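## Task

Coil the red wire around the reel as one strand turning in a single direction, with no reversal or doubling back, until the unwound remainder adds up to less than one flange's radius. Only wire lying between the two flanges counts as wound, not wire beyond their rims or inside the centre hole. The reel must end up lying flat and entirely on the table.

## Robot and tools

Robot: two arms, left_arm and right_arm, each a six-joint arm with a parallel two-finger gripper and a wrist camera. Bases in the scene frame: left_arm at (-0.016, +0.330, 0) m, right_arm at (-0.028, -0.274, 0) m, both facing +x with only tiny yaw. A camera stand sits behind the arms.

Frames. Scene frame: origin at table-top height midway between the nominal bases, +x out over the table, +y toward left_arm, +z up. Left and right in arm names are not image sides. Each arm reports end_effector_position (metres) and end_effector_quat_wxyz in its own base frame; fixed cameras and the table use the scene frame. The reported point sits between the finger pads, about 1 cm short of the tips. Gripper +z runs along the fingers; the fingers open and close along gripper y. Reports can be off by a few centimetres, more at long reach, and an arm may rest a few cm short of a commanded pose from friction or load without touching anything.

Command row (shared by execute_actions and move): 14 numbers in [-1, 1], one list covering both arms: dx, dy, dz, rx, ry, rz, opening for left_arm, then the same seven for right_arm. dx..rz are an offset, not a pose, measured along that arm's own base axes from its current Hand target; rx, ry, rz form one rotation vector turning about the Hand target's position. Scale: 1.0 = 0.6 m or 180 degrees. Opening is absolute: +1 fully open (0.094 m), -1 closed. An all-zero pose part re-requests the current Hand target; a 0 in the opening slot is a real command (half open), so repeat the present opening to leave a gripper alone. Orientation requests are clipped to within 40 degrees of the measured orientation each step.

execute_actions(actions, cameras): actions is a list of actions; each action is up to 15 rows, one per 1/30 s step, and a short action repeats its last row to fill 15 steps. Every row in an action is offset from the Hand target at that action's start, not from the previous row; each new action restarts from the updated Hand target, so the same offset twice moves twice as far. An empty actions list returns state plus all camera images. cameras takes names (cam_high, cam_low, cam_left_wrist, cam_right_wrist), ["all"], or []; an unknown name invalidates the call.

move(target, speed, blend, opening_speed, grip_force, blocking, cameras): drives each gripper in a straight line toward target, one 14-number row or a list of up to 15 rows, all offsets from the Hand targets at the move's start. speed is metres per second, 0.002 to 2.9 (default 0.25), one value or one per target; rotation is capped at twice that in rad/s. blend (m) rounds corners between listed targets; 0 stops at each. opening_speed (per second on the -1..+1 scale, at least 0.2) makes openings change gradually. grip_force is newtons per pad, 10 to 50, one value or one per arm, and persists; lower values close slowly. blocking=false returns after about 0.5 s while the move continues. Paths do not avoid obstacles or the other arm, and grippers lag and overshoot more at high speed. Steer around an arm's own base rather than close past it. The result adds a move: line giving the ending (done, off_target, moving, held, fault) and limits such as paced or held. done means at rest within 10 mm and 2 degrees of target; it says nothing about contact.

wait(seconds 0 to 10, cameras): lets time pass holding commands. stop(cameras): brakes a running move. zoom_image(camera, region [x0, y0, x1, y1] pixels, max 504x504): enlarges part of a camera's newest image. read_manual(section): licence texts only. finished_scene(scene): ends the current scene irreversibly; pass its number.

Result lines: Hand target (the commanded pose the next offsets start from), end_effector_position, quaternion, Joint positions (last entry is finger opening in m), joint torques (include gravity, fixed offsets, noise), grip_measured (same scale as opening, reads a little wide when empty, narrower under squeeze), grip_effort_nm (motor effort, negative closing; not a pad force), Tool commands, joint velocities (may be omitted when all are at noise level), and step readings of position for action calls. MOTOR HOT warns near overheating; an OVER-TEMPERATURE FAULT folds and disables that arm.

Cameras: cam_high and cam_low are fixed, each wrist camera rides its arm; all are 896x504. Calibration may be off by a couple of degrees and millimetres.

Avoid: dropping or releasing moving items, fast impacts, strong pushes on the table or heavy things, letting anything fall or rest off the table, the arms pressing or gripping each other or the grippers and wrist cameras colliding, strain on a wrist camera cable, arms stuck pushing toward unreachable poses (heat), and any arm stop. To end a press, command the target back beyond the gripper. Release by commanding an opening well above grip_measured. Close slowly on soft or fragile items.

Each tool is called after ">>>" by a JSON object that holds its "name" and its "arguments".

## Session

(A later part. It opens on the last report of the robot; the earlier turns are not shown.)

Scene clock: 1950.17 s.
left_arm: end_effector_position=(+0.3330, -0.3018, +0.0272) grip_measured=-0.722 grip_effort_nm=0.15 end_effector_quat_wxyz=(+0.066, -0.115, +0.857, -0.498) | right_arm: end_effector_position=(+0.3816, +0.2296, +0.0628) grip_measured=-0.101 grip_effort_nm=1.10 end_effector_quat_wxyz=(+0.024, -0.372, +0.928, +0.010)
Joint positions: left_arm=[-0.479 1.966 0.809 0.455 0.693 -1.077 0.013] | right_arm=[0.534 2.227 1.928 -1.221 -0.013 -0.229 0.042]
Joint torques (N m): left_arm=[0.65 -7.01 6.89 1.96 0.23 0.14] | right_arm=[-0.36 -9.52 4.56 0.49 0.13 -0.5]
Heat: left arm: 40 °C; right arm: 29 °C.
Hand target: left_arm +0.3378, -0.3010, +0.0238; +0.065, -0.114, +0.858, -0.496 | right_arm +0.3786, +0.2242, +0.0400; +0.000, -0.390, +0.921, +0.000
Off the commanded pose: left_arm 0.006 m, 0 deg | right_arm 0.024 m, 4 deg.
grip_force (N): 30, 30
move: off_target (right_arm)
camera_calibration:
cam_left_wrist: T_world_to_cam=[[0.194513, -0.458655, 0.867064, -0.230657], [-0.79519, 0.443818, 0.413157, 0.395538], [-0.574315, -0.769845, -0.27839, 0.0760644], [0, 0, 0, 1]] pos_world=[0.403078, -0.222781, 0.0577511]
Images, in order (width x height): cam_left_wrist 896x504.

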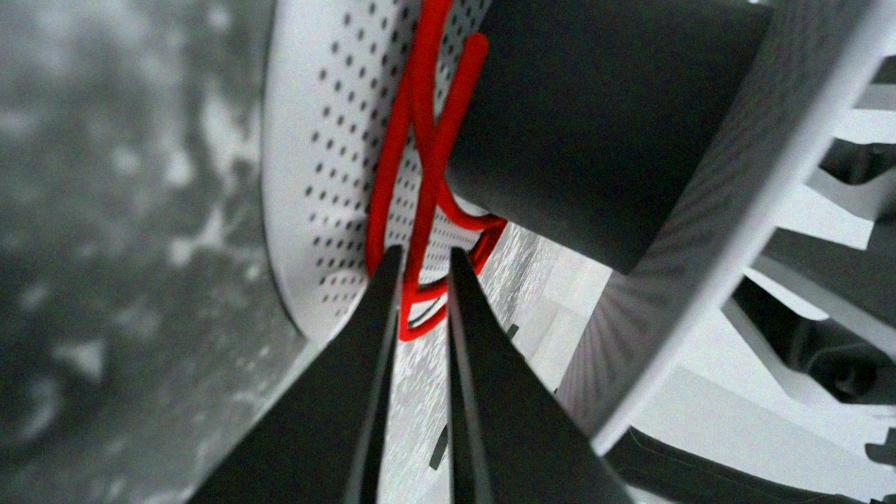

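>>> {"name": "move", "arguments": {"target": [[-0.03,0.111,0.068,0,0,0,-0.72,0,0,0,0,0,0,-0.08],[-0.06,0.2,0.13,0,0,0,-0.72,0,0,0,0,0,0,-0.08]], "speed": [0.08,0.2], "blend": [0.02,0], "cameras": ["cam_left_wrist","cam_high","cam_low"]}}

>>> {"name": "zoom_image", "arguments": {"camera": "cam_high", "region": [400, 210, 560, 340]}}

>>> {"name": "zoom_image", "arguments": {"camera": "cam_low", "region": [370, 290, 530, 375]}}

>>> {"name": "zoom_image", "arguments": {"camera": "cam_left_wrist", "region": [300, 0, 700, 300]}}

Scene clock: 1961.33 s.
left_arm: end_effector_position=(+0.3001, -0.1806, +0.0934) grip_measured=-0.722 grip_effort_nm=0.15 end_effector_quat_wxyz=(+0.060, -0.123, +0.862, -0.488) | right_arm: end_effector_position=(+0.3816, +0.2296, +0.0628) grip_measured=-0.101 grip_effort_nm=1.10 end_effector_quat_wxyz=(+0.024, -0.372, +0.928, +0.010)
Joint positions: left_arm=[-0.124 1.541 0.728 -0.195 0.915 -0.692 0.013] | right_arm=[0.534 2.227 1.928 -1.221 -0.013 -0.229 0.042]
Joint torques (N m): left_arm=[0.44 -6.26 7.5 1.39 0.51 0.1] | right_arm=[-0.27 -9.44 4.59 0.48 0.1 -0.5]
Heat: left arm: 40 °C; right arm: 29 °C.
Hand target: left_arm +0.3019, -0.1810, +0.1019; +0.065, -0.114, +0.858, -0.496 | right_arm +0.3786, +0.2242, +0.0400; +0.000, -0.390, +0.921, +0.000
Off the commanded pose: left_arm 0.009 m, 2 deg | right_arm 0.024 m, 4 deg.
grip_force (N): 30, 30
move: off_target (right_arm)
camera_calibration:
cam_left_wrist: T_world_to_cam=[[0.21683, -0.471796, 0.854631, -0.23401], [-0.790837, 0.428368, 0.437124, 0.281894], [-0.57233, -0.770655, -0.280231, 0.168413], [0, 0, 0, 1]] pos_world=[0.370061, -0.101372, 0.123964]
Images, in order (width x height): cam_high 896x504, cam_low 896x504, cam_left_wrist 896x504.

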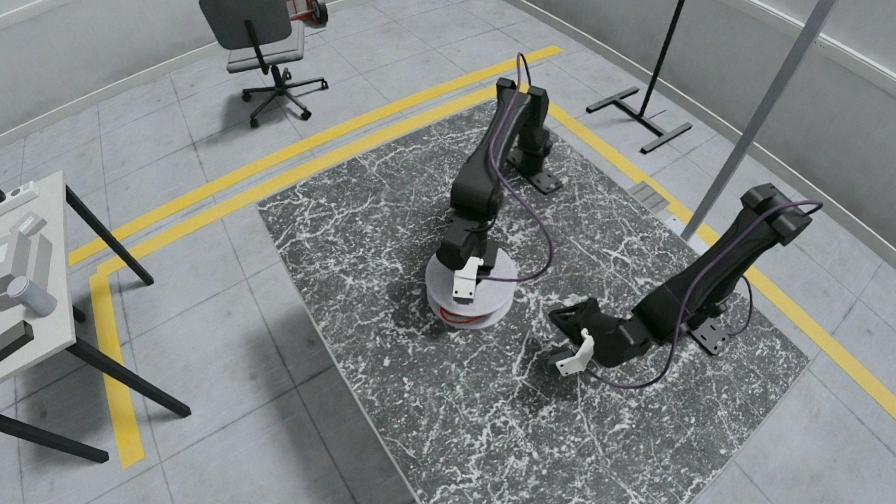

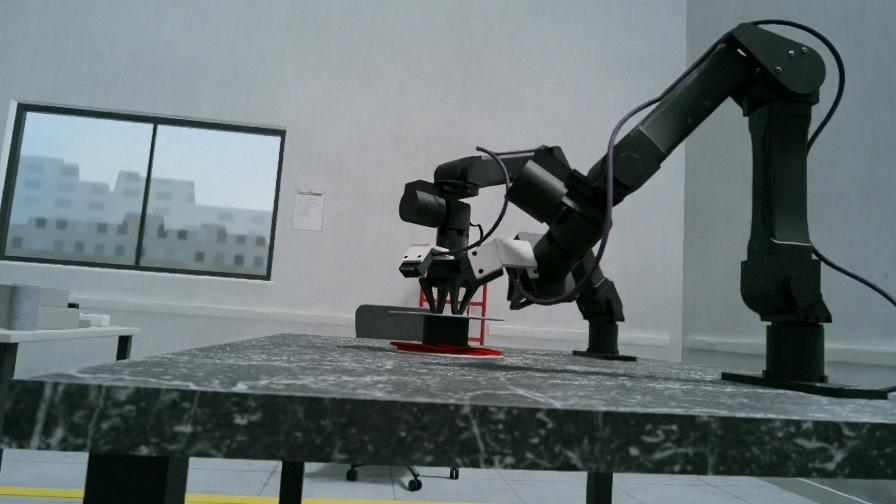

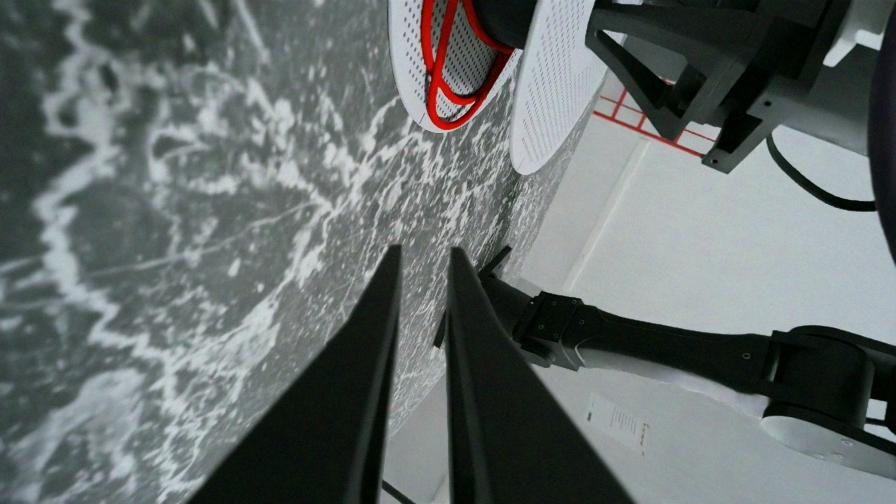

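Scaled by 3.150 from the camera's 896x504 image, which has a finer 1280x720 frame.

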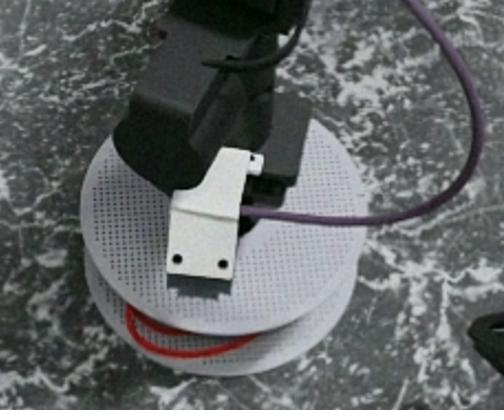

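Scaled by 3.150 from the camera's 896x504 image, which has a finer 1280x720 frame.

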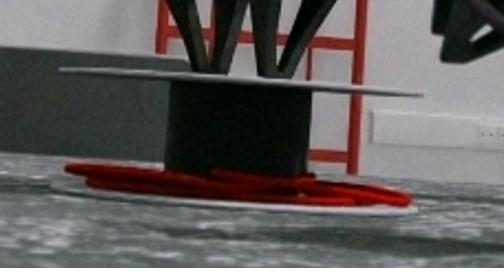

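Scaled by 1.260 from the camera's 896x504 image, which has a finer 1280x720 frame.

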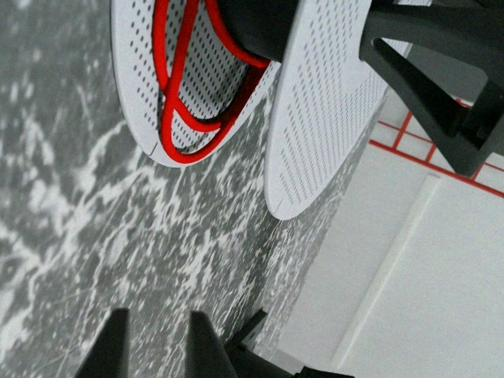

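>>> {"name": "move", "arguments": {"target": [[-0.05,0.05,0.0,0,0,0,-0.72,0,0,0,0,0,0,-0.93],[-0.05,0.05,0.0,0,0,0,-0.72,0,0,0.08,0,0,0,-0.93]], "speed": [0.1,0.12], "cameras": ["cam_high","cam_low","cam_right_wrist","cam_left_wrist"]}}

Scene clock: 1978.40 s.
left_arm: end_effector_position=(+0.2783, -0.1509, +0.0989) grip_measured=-0.722 grip_effort_nm=0.15 end_effector_quat_wxyz=(+0.067, -0.118, +0.862, -0.489) | right_arm: end_effector_position=(+0.3754, +0.2237, +0.0869) grip_measured=-0.928 grip_effort_nm=-0.14 end_effector_quat_wxyz=(+0.000, -0.386, +0.922, +0.001)
Joint positions: left_arm=[-0.012 1.45 0.689 -0.372 0.968 -0.517 0.013] | right_arm=[0.534 2.246 2.057 -1.381 -0.002 -0.259 0.003]
Joint torques (N m): left_arm=[0.5 -6.28 4.92 1.16 0.57 0.17] | right_arm=[-0.23 -11.82 8.29 0.06 0.03 -0.08]
Heat: left arm: 39 °C; right arm: 29 °C.
Hand target: left_arm +0.2720, -0.1509, +0.1019; +0.065, -0.114, +0.858, -0.496 | right_arm +0.3786, +0.2241, +0.0880; +0.000, -0.390, +0.921, +0.000
Off the commanded pose: left_arm 0.007 m, 1 deg | right_arm 0.003 m, 1 deg.
grip_force (N): 30, 30
move: done
camera_calibration:
cam_left_wrist: T_world_to_cam=[[0.201703, -0.474148, 0.85703, -0.216323], [-0.796671, 0.429592, 0.425167, 0.252485], [-0.569765, -0.768528, -0.29109, 0.18096], [0, 0, 0, 1]] pos_world=[0.347885, -0.0719616, 0.130722]
cam_right_wrist: T_world_to_cam=[[0.761885, -0.647712, -0.000608809, -0.144919], [-0.431781, -0.508592, 0.744915, 0.218656], [-0.4828, -0.567277, -0.667159, 0.478853], [0, 0, 0, 1]] pos_world=[0.436013, 0.288984, 0.156503]

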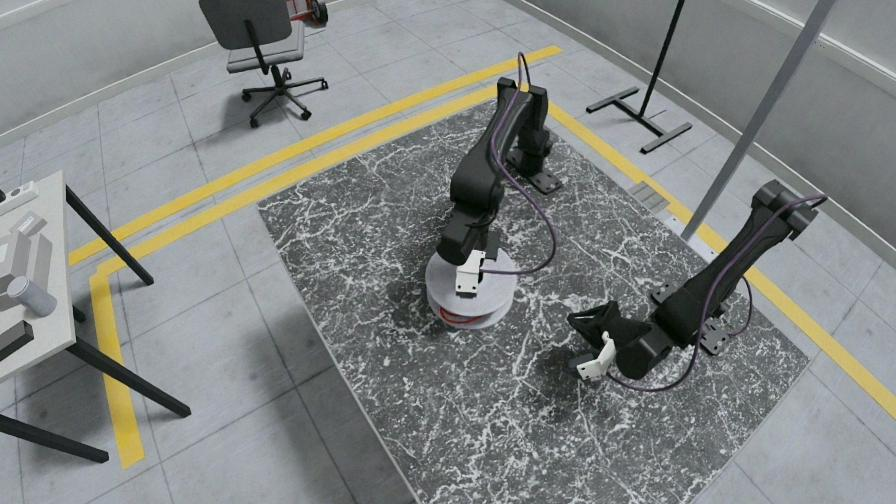

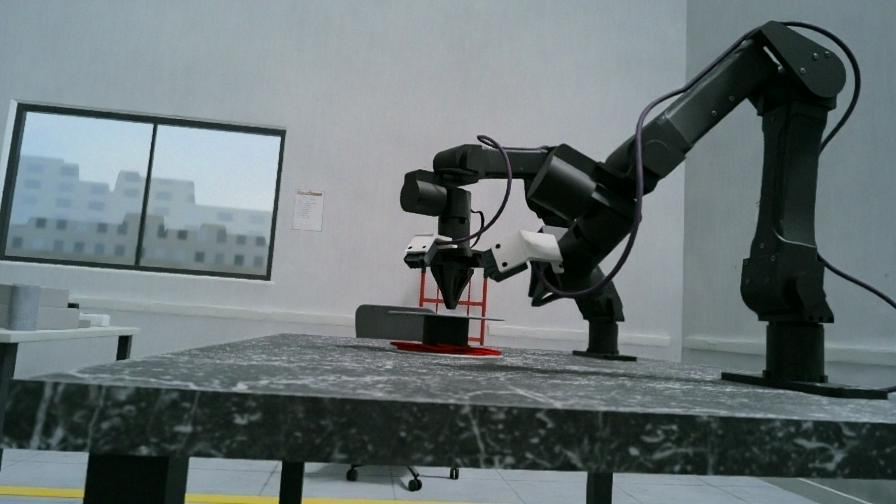

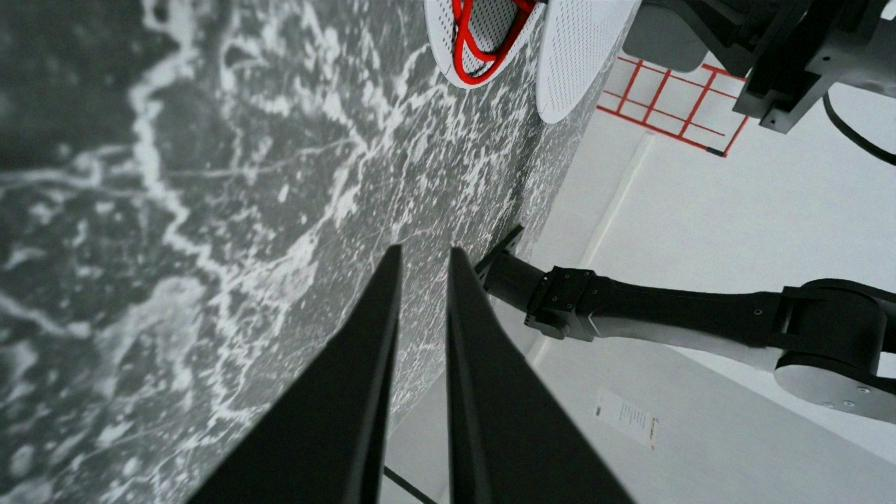

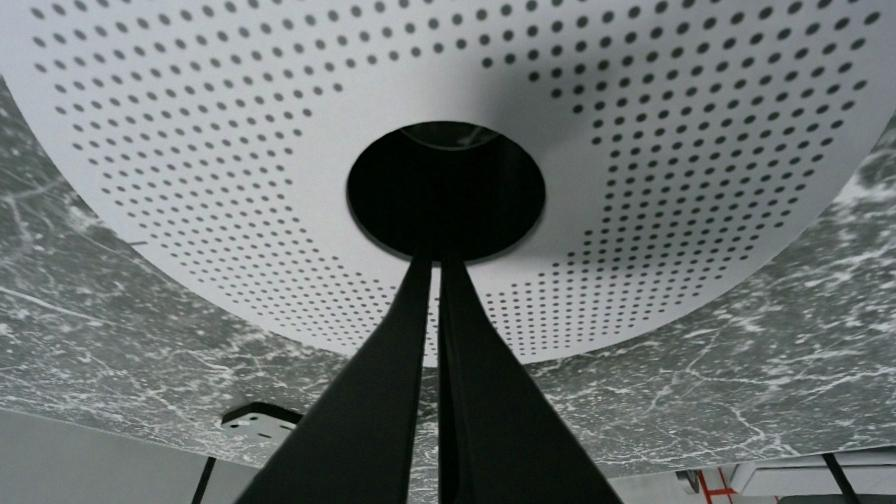

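>>> {"name": "move", "arguments": {"target": [[-0.1417,-0.0953,0.1435,0.1636,-0.475,0.0334,1.0,0,0,0.17,0,0,0,-0.93]], "speed": 0.25, "cameras": ["cam_left_wrist"]}}

>>> {"name": "move", "arguments": {"target": [[0,0,0,0,0,0,1.0,-0.2,-0.18,0.08,0.18,-0.175,-0.002,-0.93],[0,0,0,0,0,0,1.0,-0.364,-0.323,0.0,0.3563,-0.3508,-0.004,-0.93]], "speed": 0.3, "blend": [0.05,0], "cameras": ["cam_left_wrist","cam_right_wrist"]}}

>>> {"name": "zoom_image", "arguments": {"camera": "cam_left_wrist", "region": [310, 150, 610, 320]}}

Scene clock: 2006.27 s.
left_arm: end_effector_position=(+0.1879, -0.2104, +0.1982) grip_measured=+0.998 grip_effort_nm=0.14 end_effector_quat_wxyz=(+0.674, +0.222, +0.665, -0.234) | right_arm: end_effector_position=(+0.3778, +0.2251, +0.1653) grip_measured=-0.928 grip_effort_nm=-0.14 end_effector_quat_wxyz=(+0.054, -0.386, +0.921, +0.009)
Joint positions: left_arm=[-1.158 0.554 0.059 0.515 -0.502 -0.002 0.094] | right_arm=[0.534 2.192 2.28 -1.549 -0.002 -0.259 0.003]
Joint torques (N m): left_arm=[-0.73 0.42 5.6 2.51 -0.22 0.15] | right_arm=[-0.21 -16.29 8.32 0.3 0.02 -0.16]
Heat: left arm: 38 °C; right arm: 30 °C.
Hand target: left_arm +0.1869, -0.2081, +0.1879; +0.671, +0.227, +0.669, -0.224 | right_arm +0.3786, +0.2241, +0.1900; +0.000, -0.390, +0.921, +0.000
Off the commanded pose: left_arm 0.010 m, 1 deg | right_arm 0.025 m, 6 deg.
joint sent to its limit (right arm) — joint 4 (wrist pitch), lower limit. The joint targets are off in orientation, not in position.
grip_force (N): 30, 30
move: off_target (right_arm)
camera_calibration:
cam_left_wrist: T_world_to_cam=[[-0.611009, -0.787816, 0.0775492, -0.0702477], [-0.620985, 0.416241, -0.66417, 0.343909], [0.490965, -0.453971, -0.743548, 0.0692715], [0, 0, 0, 1]] pos_world=[0.13663, -0.167044, 0.285368]
Images, in order (width x height): cam_left_wrist 896x504.

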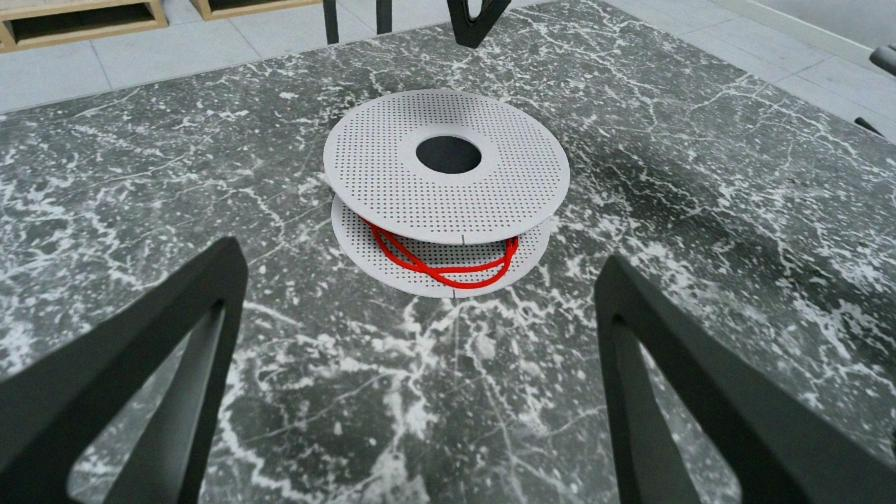

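Scene clock: 2011.23 s.
left_arm: end_effector_position=(+0.1879, -0.2103, +0.1985) grip_measured=+0.998 grip_effort_nm=0.14 end_effector_quat_wxyz=(+0.674, +0.222, +0.665, -0.234) | right_arm: end_effector_position=(+0.1641, +0.0280, +0.1776) grip_measured=-0.928 grip_effort_nm=-0.14 end_effector_quat_wxyz=(+0.476, -0.253, +0.835, +0.110)
Joint positions: left_arm=[-1.158 0.554 0.059 0.516 -0.502 -0.002 0.094] | right_arm=[-1.022 0.652 0.666 -1.538 -1.019 -1.584 0.003]
Joint torques (N m): left_arm=[-0.69 0.49 5.59 2.49 -0.2 0.11] | right_arm=[0.38 0.85 8.31 0.08 -0.73 0.1]
Heat: left arm: 39 °C; right arm: 30 °C.
Hand target: left_arm +0.1869, -0.2081, +0.1880; +0.671, +0.227, +0.669, -0.224 | right_arm +0.1602, +0.0303, +0.1900; +0.653, -0.271, +0.653, +0.270
Off the commanded pose: left_arm 0.011 m, 1 deg | right_arm 0.013 m, 35 deg.
joint sent to its limit (right arm) — joint 4 (wrist pitch), lower limit. The joint targets are off in position and orientation.
grip_force (N): 30, 30
move: off_target (left_arm, right_arm)
camera_calibration:
cam_left_wrist: T_world_to_cam=[[-0.61074, -0.787968, 0.0781215, -0.0703321], [-0.620856, 0.415295, -0.664882, 0.343989], [0.491462, -0.454572, -0.742852, 0.0691433], [0, 0, 0, 1]] pos_world=[0.136632, -0.166846, 0.28557]
cam_right_wrist: T_world_to_cam=[[0.554758, -0.82332, 0.119949, -0.0930857], [-0.805327, -0.567575, -0.171191, 0.186008], [0.209025, -0.00162856, -0.977909, 0.252168], [0, 0, 0, 1]] pos_world=[0.148728, 0.0293451, 0.289606]
Images, in order (width x height): cam_left_wrist 896x504, cam_right_wrist 896x504.

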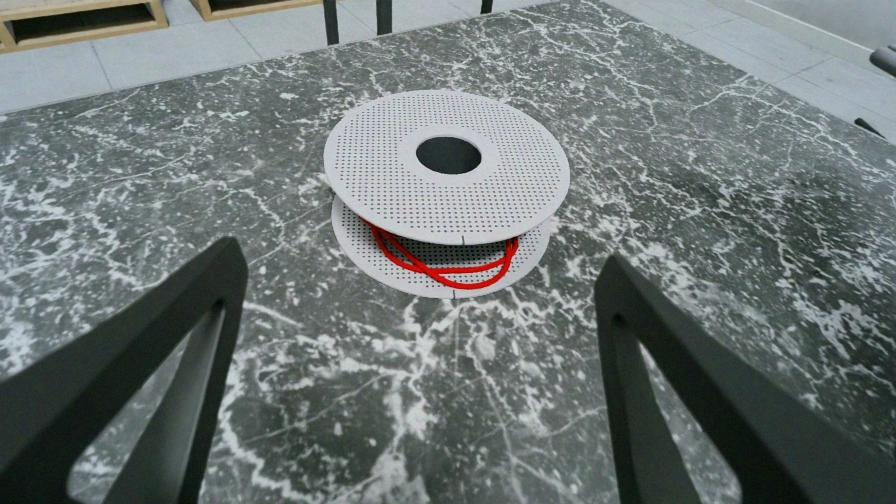

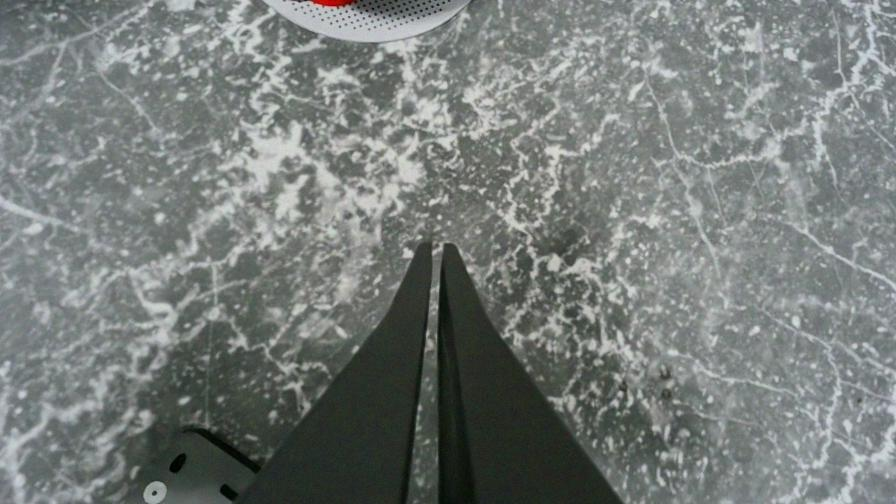

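Scaled by 1.680 from the camera's 896x504 image, which has a finer 1280x720 frame.

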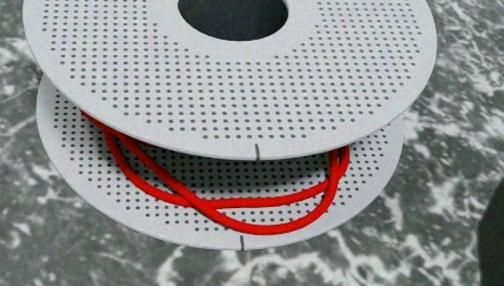

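>>> {"name": "move", "arguments": {"target": [[0,0,0,0,0,0,1.0,0.18,0.15,0.05,-0.18,0.175,0.002,-0.93],[0,0,0,0,0,0,1.0,0.364,0.323,-0.05,-0.3563,0.3508,0.004,-0.93]], "speed": 0.3, "blend": [0.05,0], "cameras": ["cam_right_wrist"]}}

Scene clock: 2041.77 s.
left_arm: end_effector_position=(+0.1879, -0.2103, +0.1985) grip_measured=+0.998 grip_effort_nm=0.14 end_effector_quat_wxyz=(+0.674, +0.222, +0.665, -0.234) | right_arm: end_effector_position=(+0.3764, +0.2228, +0.1569) grip_measured=-0.928 grip_effort_nm=-0.14 end_effector_quat_wxyz=(+0.042, -0.393, +0.918, +0.007)
Joint positions: left_arm=[-1.158 0.554 0.059 0.516 -0.502 -0.002 0.094] | right_arm=[0.531 2.201 2.262 -1.547 -0.003 -0.278 0.003]
Joint torques (N m): left_arm=[-0.69 0.49 5.6 2.48 -0.2 0.11] | right_arm=[-0.05 -11.48 8.35 0.21 0.04 0.14]
Heat: left arm: 40 °C; right arm: 30 °C.
Hand target: left_arm +0.1869, -0.2081, +0.1880; +0.671, +0.227, +0.669, -0.224 | right_arm +0.3786, +0.2241, +0.1600; +0.000, -0.390, +0.921, +0.000
Off the commanded pose: left_arm 0.011 m, 1 deg | right_arm 0.004 m, 5 deg.
joint sent to its limit (right arm) — joint 4 (wrist pitch), lower limit. The joint targets are off in orientation, not in position.
grip_force (N): 30, 30
move: off_target (left_arm, right_arm)
camera_calibration:
cam_right_wrist: T_world_to_cam=[[0.771192, -0.636002, 0.0276506, -0.156721], [-0.474939, -0.545884, 0.69025, 0.199646], [-0.423906, -0.545447, -0.723043, 0.50733], [0, 0, 0, 1]] pos_world=[0.430742, 0.28603, 0.233349]
Images, in order (width x height): cam_right_wrist 896x504.

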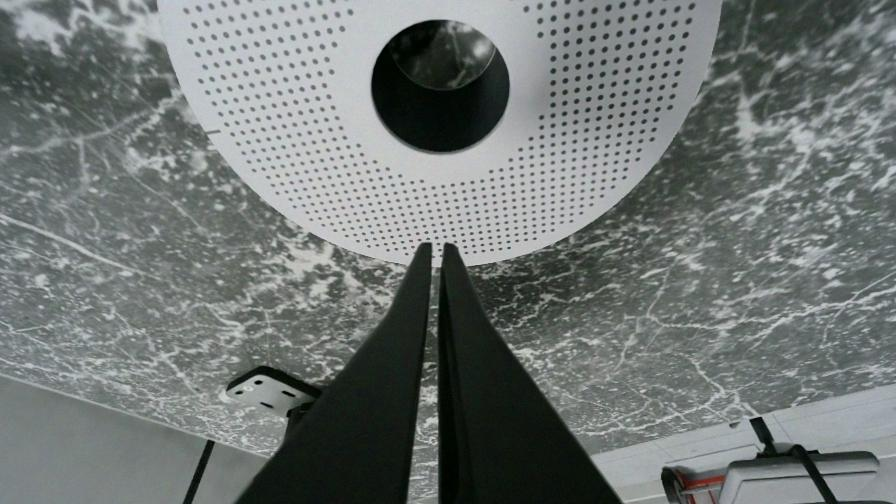

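>>> {"name": "move", "arguments": {"target": [[0,0,0,0,0,0,1.0,0.0,0.0,-0.12,0,0,0,-0.93],[0,0,0,0,0,0,1.0,0,0,-0.12,0,0,-0.7,-0.93]], "speed": [0.2,0.5], "cameras": ["cam_right_wrist"]}}

Scene clock: 2052.53 s.
left_arm: end_effector_position=(+0.1879, -0.2103, +0.1985) grip_measured=+0.998 grip_effort_nm=0.14 end_effector_quat_wxyz=(+0.674, +0.222, +0.665, -0.234) | right_arm: end_effector_position=(+0.3787, +0.2252, +0.0954) grip_measured=-0.928 grip_effort_nm=-0.14 end_effector_quat_wxyz=(-0.001, +0.639, +0.769, +0.008)
Joint positions: left_arm=[-1.158 0.554 0.059 0.516 -0.502 -0.002 0.094] | right_arm=[0.531 2.252 2.1 -1.406 -0.008 1.918 0.003]
Joint torques (N m): left_arm=[-0.73 0.49 5.6 2.47 -0.21 0.11] | right_arm=[0.09 -12.36 5.05 0.38 0.12 0.1]
Heat: left arm: 41 °C; right arm: 31 °C.
Hand target: left_arm +0.1869, -0.2081, +0.1880; +0.671, +0.227, +0.669, -0.224 | right_arm +0.3786, +0.2241, +0.0880; +0.000, +0.643, +0.766, +0.000
Off the commanded pose: left_arm 0.011 m, 1 deg | right_arm 0.007 m, 1 deg.
grip_force (N): 30, 30
move: off_target (left_arm)
camera_calibration:
cam_right_wrist: T_world_to_cam=[[-0.967241, -0.253696, -0.00915099, 0.420474], [-0.173475, 0.634212, 0.753446, -0.141511], [-0.185342, 0.730352, -0.657446, 0.081131], [0, 0, 0, 1]] pos_world=[0.397189, 0.137166, 0.163808]
Images, in order (width x height): cam_right_wrist 896x504.

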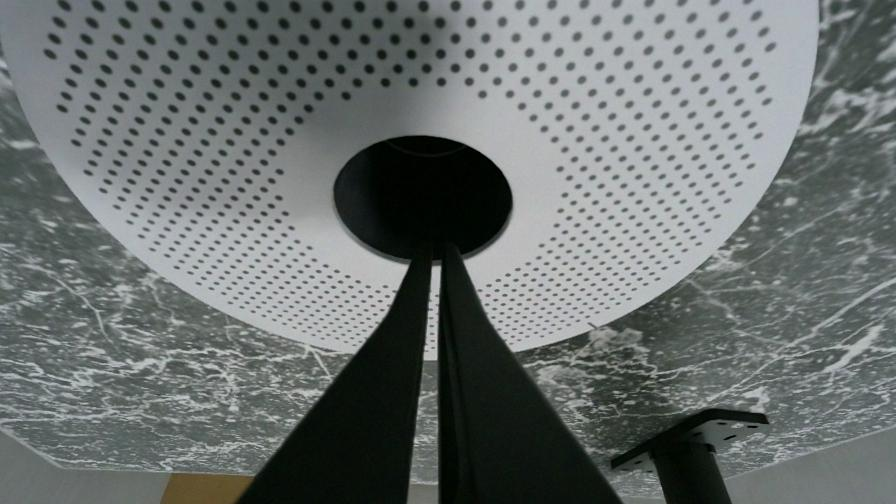

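>>> {"name": "move", "arguments": {"target": [[0,0,0,0,0,0,1.0,0.004,-0.002,-0.08,0,0,0,-0.93],[0,0,0,0,0,0,1.0,0.004,-0.002,-0.08,0,0,0,-0.14],[0,0,0,0,0,0,1.0,0.004,-0.002,-0.08,0,0,0.3,-0.11]], "speed": [0.1,0.1,0.22], "cameras": ["cam_left_wrist"]}}

>>> {"name": "zoom_image", "arguments": {"camera": "cam_left_wrist", "region": [310, 150, 610, 320]}}

Scene clock: 2064.47 s.
left_arm: end_effector_position=(+0.1879, -0.2103, +0.1985) grip_measured=+0.998 grip_effort_nm=0.14 end_effector_quat_wxyz=(+0.674, +0.222, +0.665, -0.234) | right_arm: end_effector_position=(+0.3823, +0.2293, +0.0618) grip_measured=-0.129 grip_effort_nm=0.98 end_effector_quat_wxyz=(+0.010, +0.240, +0.970, +0.022)
Joint positions: left_arm=[-1.158 0.554 0.059 0.516 -0.502 -0.002 0.094] | right_arm=[0.531 2.235 1.937 -1.228 -0.017 1.017 0.041]
Joint torques (N m): left_arm=[-0.7 0.49 5.57 2.48 -0.2 0.11] | right_arm=[-0.47 -9.65 4.64 0.48 0.16 -0.42]
Heat: left arm: 41 °C; right arm: 30 °C.
Hand target: left_arm +0.1869, -0.2081, +0.1880; +0.671, +0.227, +0.669, -0.224 | right_arm +0.3810, +0.2229, +0.0400; +0.000, +0.225, +0.974, +0.000
Off the commanded pose: left_arm 0.011 m, 1 deg | right_arm 0.023 m, 3 deg.
grip_force (N): 30, 30
move: off_target (left_arm, right_arm); target 2's new opening was sent with right_arm's hand 0.013 m and 2 deg from that target; target 3's new opening was sent with right_arm's hand 0.023 m and 3 deg from that target
camera_calibration:
cam_left_wrist: T_world_to_cam=[[-0.61074, -0.787968, 0.0781215, -0.0703321], [-0.620856, 0.415295, -0.664882, 0.343989], [0.491462, -0.454572, -0.742852, 0.0691433], [0, 0, 0, 1]] pos_world=[0.136632, -0.166846, 0.28557]
Images, in order (width x height): cam_left_wrist 896x504.

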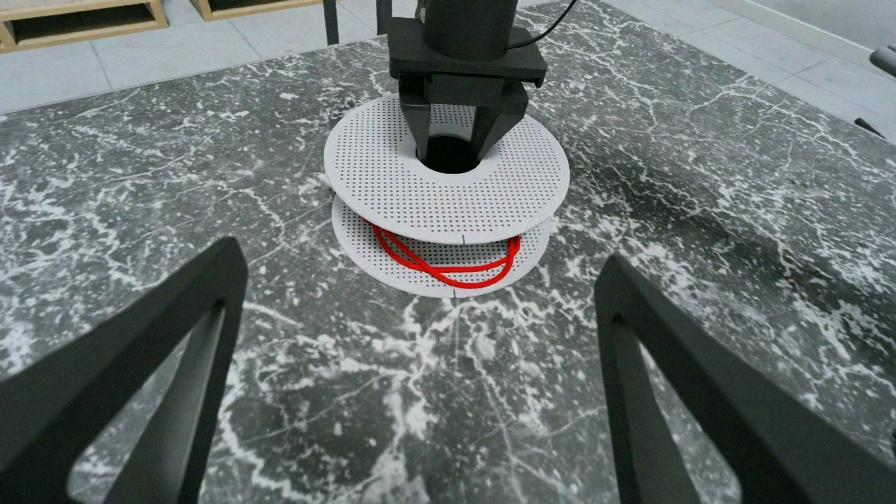

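Scaled by 1.680 from the camera's 896x504 image, which has a finer 1280x720 frame.

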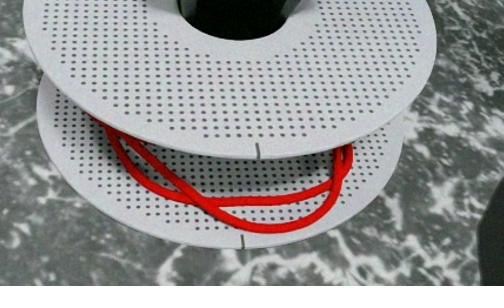

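>>> {"name": "move", "arguments": {"target": [0,0,0,0,0,0,1.0,0,0,0,0,0,0,-0.04], "speed": 0.2}}

>>> {"name": "move", "arguments": {"target": [0,0,0,0,0,0,1.0,0,0,0,0,0,0.3,-0.04], "speed": 0.22, "cameras": ["cam_left_wrist"]}}

>>> {"name": "zoom_image", "arguments": {"camera": "cam_left_wrist", "region": [310, 150, 610, 320]}}

Scene clock: 2074.23 s.
left_arm: end_effector_position=(+0.1879, -0.2103, +0.1985) grip_measured=+0.998 grip_effort_nm=0.14 end_effector_quat_wxyz=(+0.674, +0.222, +0.665, -0.234) | right_arm: end_effector_position=(+0.3823, +0.2293, +0.0618) grip_measured=-0.112 grip_effort_nm=1.25 end_effector_quat_wxyz=(+0.010, +0.240, +0.970, +0.022)
Joint positions: left_arm=[-1.158 0.554 0.059 0.516 -0.502 -0.002 0.094] | right_arm=[0.531 2.235 1.937 -1.228 -0.017 1.016 0.042]
Joint torques (N m): left_arm=[-0.73 0.46 5.59 2.48 -0.2 0.11] | right_arm=[-0.43 -9.69 4.72 0.47 0.18 -0.41]
Heat: left arm: 41 °C; right arm: 30 °C.
Hand target: left_arm +0.1869, -0.2081, +0.1880; +0.671, +0.227, +0.669, -0.224 | right_arm +0.3810, +0.2229, +0.0400; +0.000, +0.225, +0.974, +0.000
Off the commanded pose: left_arm 0.011 m, 1 deg | right_arm 0.023 m, 3 deg.
grip_force (N): 30, 30
move: off_target (left_arm, right_arm)

Scene clock: 2077.07 s.
left_arm: end_effector_position=(+0.1879, -0.2103, +0.1985) grip_measured=+0.998 grip_effort_nm=0.14 end_effector_quat_wxyz=(+0.674, +0.222, +0.665, -0.234) | right_arm: end_effector_position=(+0.3832, +0.2278, +0.0622) grip_measured=-0.105 grip_effort_nm=1.25 end_effector_quat_wxyz=(+0.021, -0.223, +0.975, +0.012)
Joint positions: left_arm=[-1.158 0.554 0.059 0.516 -0.502 -0.002 0.094] | right_arm=[0.53 2.234 1.937 -1.228 -0.011 0.08 0.042]
Joint torques (N m): left_arm=[-0.69 0.5 5.61 2.48 -0.2 0.11] | right_arm=[-0.29 -9.55 4.7 0.46 0.11 -0.5]
Heat: left arm: 41 °C; right arm: 30 °C.
Hand target: left_arm +0.1869, -0.2081, +0.1880; +0.671, +0.227, +0.669, -0.224 | right_arm +0.3810, +0.2229, +0.0399; +0.000, -0.241, +0.970, +0.000
Off the commanded pose: left_arm 0.011 m, 1 deg | right_arm 0.023 m, 4 deg.
grip_force (N): 30, 30
move: off_target (left_arm, right_arm)
camera_calibration:
cam_left_wrist: T_world_to_cam=[[-0.61074, -0.787968, 0.0781215, -0.0703321], [-0.620856, 0.415295, -0.664882, 0.343989], [0.491462, -0.454572, -0.742852, 0.0691433], [0, 0, 0, 1]] pos_world=[0.136632, -0.166846, 0.28557]
Images, in order (width x height): cam_left_wrist 896x504.

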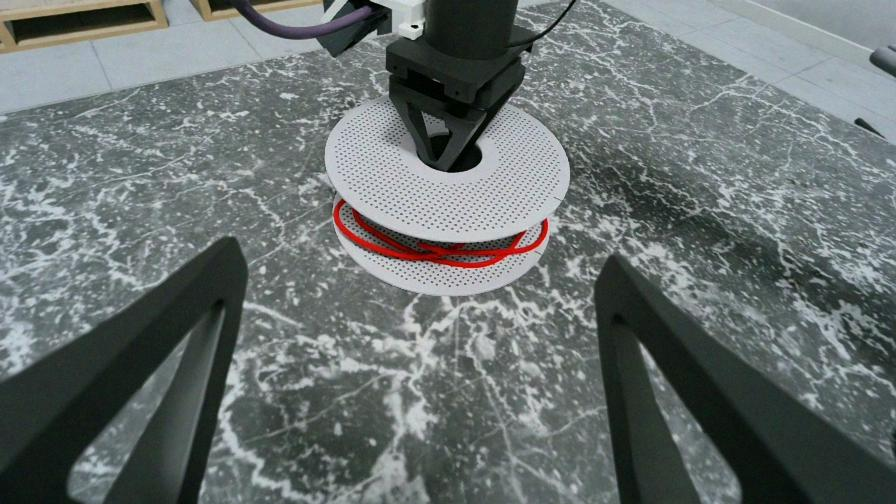

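Scaled by 1.680 from the camera's 896x504 image, which has a finer 1280x720 frame.

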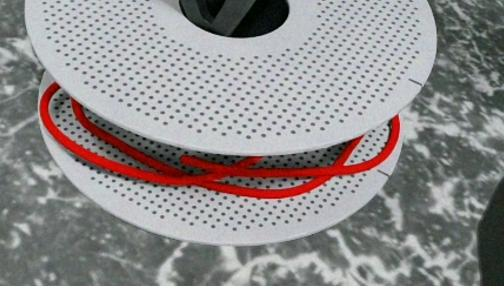

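>>> {"name": "move", "arguments": {"target": [0,0,0,0,0,0,1.0,0,0,0,0,0,0.3,-0.03], "speed": 0.22, "cameras": ["cam_left_wrist","cam_high"]}}

>>> {"name": "zoom_image", "arguments": {"camera": "cam_left_wrist", "region": [310, 150, 610, 320]}}

>>> {"name": "zoom_image", "arguments": {"camera": "cam_high", "region": [400, 210, 560, 340]}}

Scene clock: 2085.70 s.
left_arm: end_effector_position=(+0.1879, -0.2103, +0.1985) grip_measured=+0.998 grip_effort_nm=0.14 end_effector_quat_wxyz=(+0.674, +0.222, +0.665, -0.234) | right_arm: end_effector_position=(+0.3835, +0.2279, +0.0631) grip_measured=-0.090 grip_effort_nm=1.25 end_effector_quat_wxyz=(+0.025, -0.640, +0.768, +0.001)
Joint positions: left_arm=[-1.158 0.554 0.059 0.516 -0.502 -0.002 0.094] | right_arm=[0.529 2.232 1.938 -1.228 -0.011 -0.861 0.043]
Joint torques (N m): left_arm=[-0.75 0.47 5.59 2.47 -0.2 0.11] | right_arm=[-0.38 -9.42 4.59 0.48 0.11 -0.47]
Heat: left arm: 42 °C; right arm: 30 °C.
Hand target: left_arm +0.1869, -0.2081, +0.1880; +0.671, +0.227, +0.669, -0.224 | right_arm +0.3810, +0.2228, +0.0399; -0.001, -0.656, +0.755, +0.000
Off the commanded pose: left_arm 0.011 m, 1 deg | right_arm 0.024 m, 4 deg.
grip_force (N): 30, 30
move: off_target (left_arm, right_arm)
camera_calibration:
cam_left_wrist: T_world_to_cam=[[-0.61074, -0.787968, 0.0781215, -0.0703321], [-0.620856, 0.415295, -0.664882, 0.343989], [0.491462, -0.454572, -0.742852, 0.0691433], [0, 0, 0, 1]] pos_world=[0.136632, -0.166846, 0.28557]
Images, in order (width x height): cam_high 896x504, cam_left_wrist 896x504.

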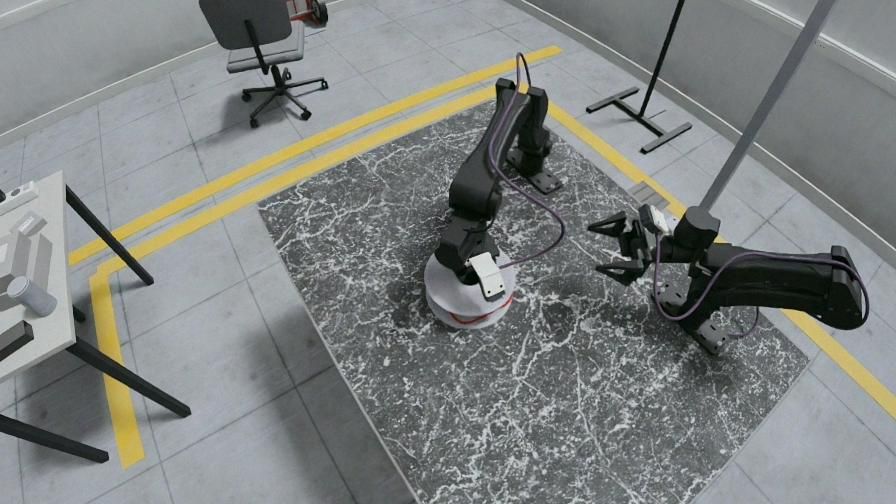

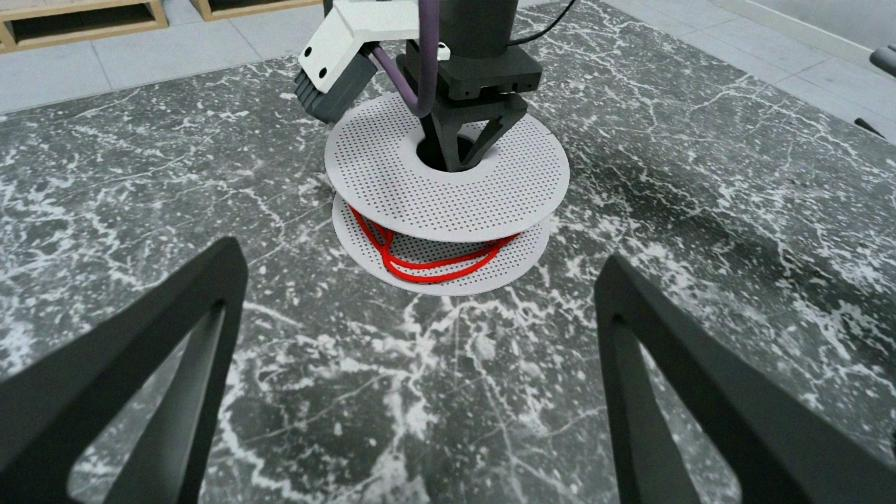

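Scaled by 1.680 from the camera's 896x504 image, which has a finer 1280x720 frame.

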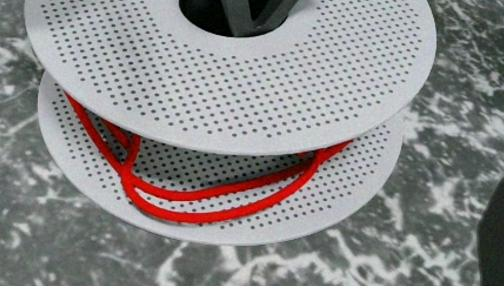

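Scaled by 3.150 from the camera's 896x504 image, which has a finer 1280x720 frame.

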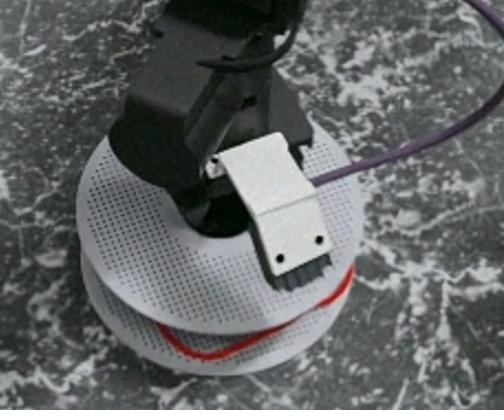

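>>> {"name": "move", "arguments": {"target": [0,0,0,0,0,0,1.0,0,0,0,0,0,0.27,-0.02], "speed": 0.22, "cameras": ["cam_left_wrist","cam_high"]}}

>>> {"name": "zoom_image", "arguments": {"camera": "cam_left_wrist", "region": [310, 150, 610, 320]}}

>>> {"name": "zoom_image", "arguments": {"camera": "cam_high", "region": [400, 210, 560, 340]}}

Scene clock: 2094.07 s.
left_arm: end_effector_position=(+0.1879, -0.2103, +0.1985) grip_measured=+0.998 grip_effort_nm=0.14 end_effector_quat_wxyz=(+0.674, +0.222, +0.665, -0.234) | right_arm: end_effector_position=(+0.3837, +0.2279, +0.0639) grip_measured=-0.080 grip_effort_nm=1.25 end_effector_quat_wxyz=(-0.024, +0.900, -0.436, +0.010)
Joint positions: left_arm=[-1.158 0.554 0.059 0.516 -0.502 -0.002 0.094] | right_arm=[0.529 2.23 1.938 -1.228 -0.011 -1.709 0.043]
Joint torques (N m): left_arm=[-0.72 0.49 5.59 2.48 -0.21 0.11] | right_arm=[-0.2 -9.36 4.49 0.51 0.1 -0.47]
Heat: left arm: 42 °C; right arm: 30 °C.
Hand target: left_arm +0.1869, -0.2081, +0.1880; +0.671, +0.227, +0.669, -0.224 | right_arm +0.3810, +0.2228, +0.0399; +0.000, +0.908, -0.418, +0.000
Off the commanded pose: left_arm 0.011 m, 1 deg | right_arm 0.025 m, 4 deg.
grip_force (N): 30, 30
move: off_target (left_arm, right_arm)
camera_calibration:
cam_left_wrist: T_world_to_cam=[[-0.61074, -0.787968, 0.0781215, -0.0703321], [-0.620856, 0.415295, -0.664882, 0.343989], [0.491462, -0.454572, -0.742852, 0.0691433], [0, 0, 0, 1]] pos_world=[0.136632, -0.166846, 0.28557]
Images, in order (width x height): cam_high 896x504, cam_left_wrist 896x504.

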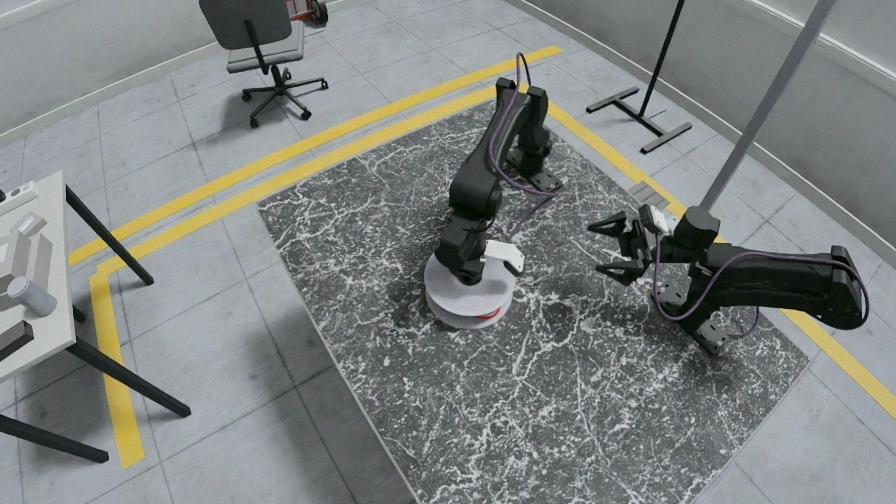

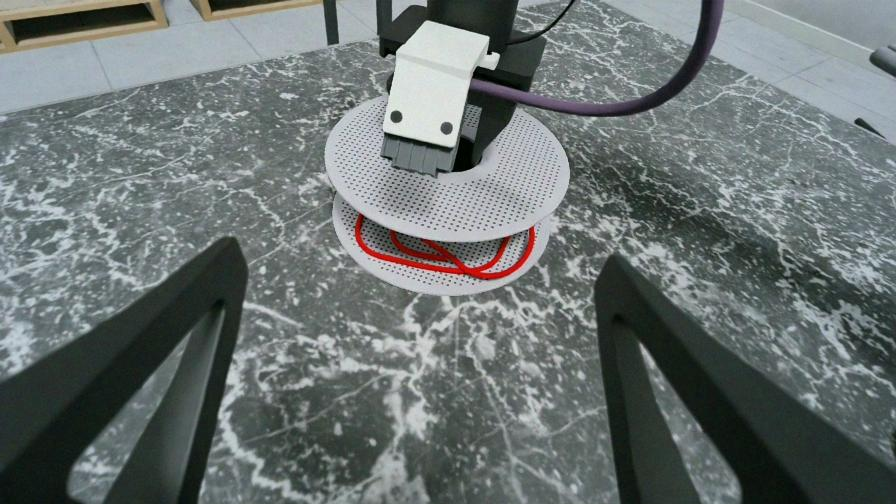

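Scaled by 1.680 from the camera's 896x504 image, which has a finer 1280x720 frame.

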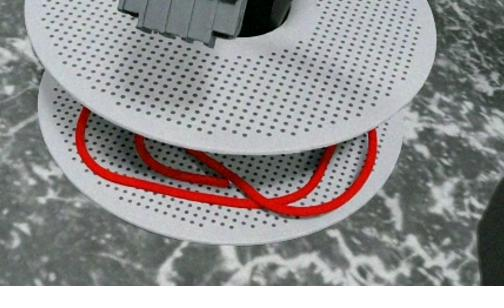

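Scaled by 3.150 from the camera's 896x504 image, which has a finer 1280x720 frame.

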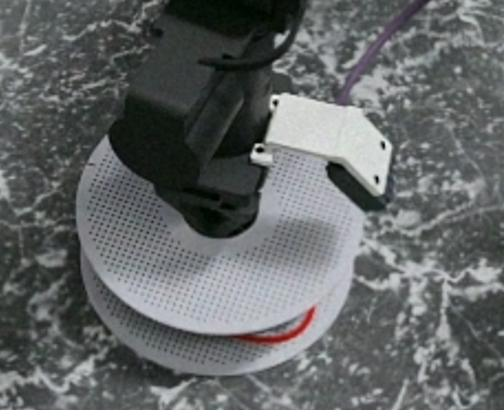

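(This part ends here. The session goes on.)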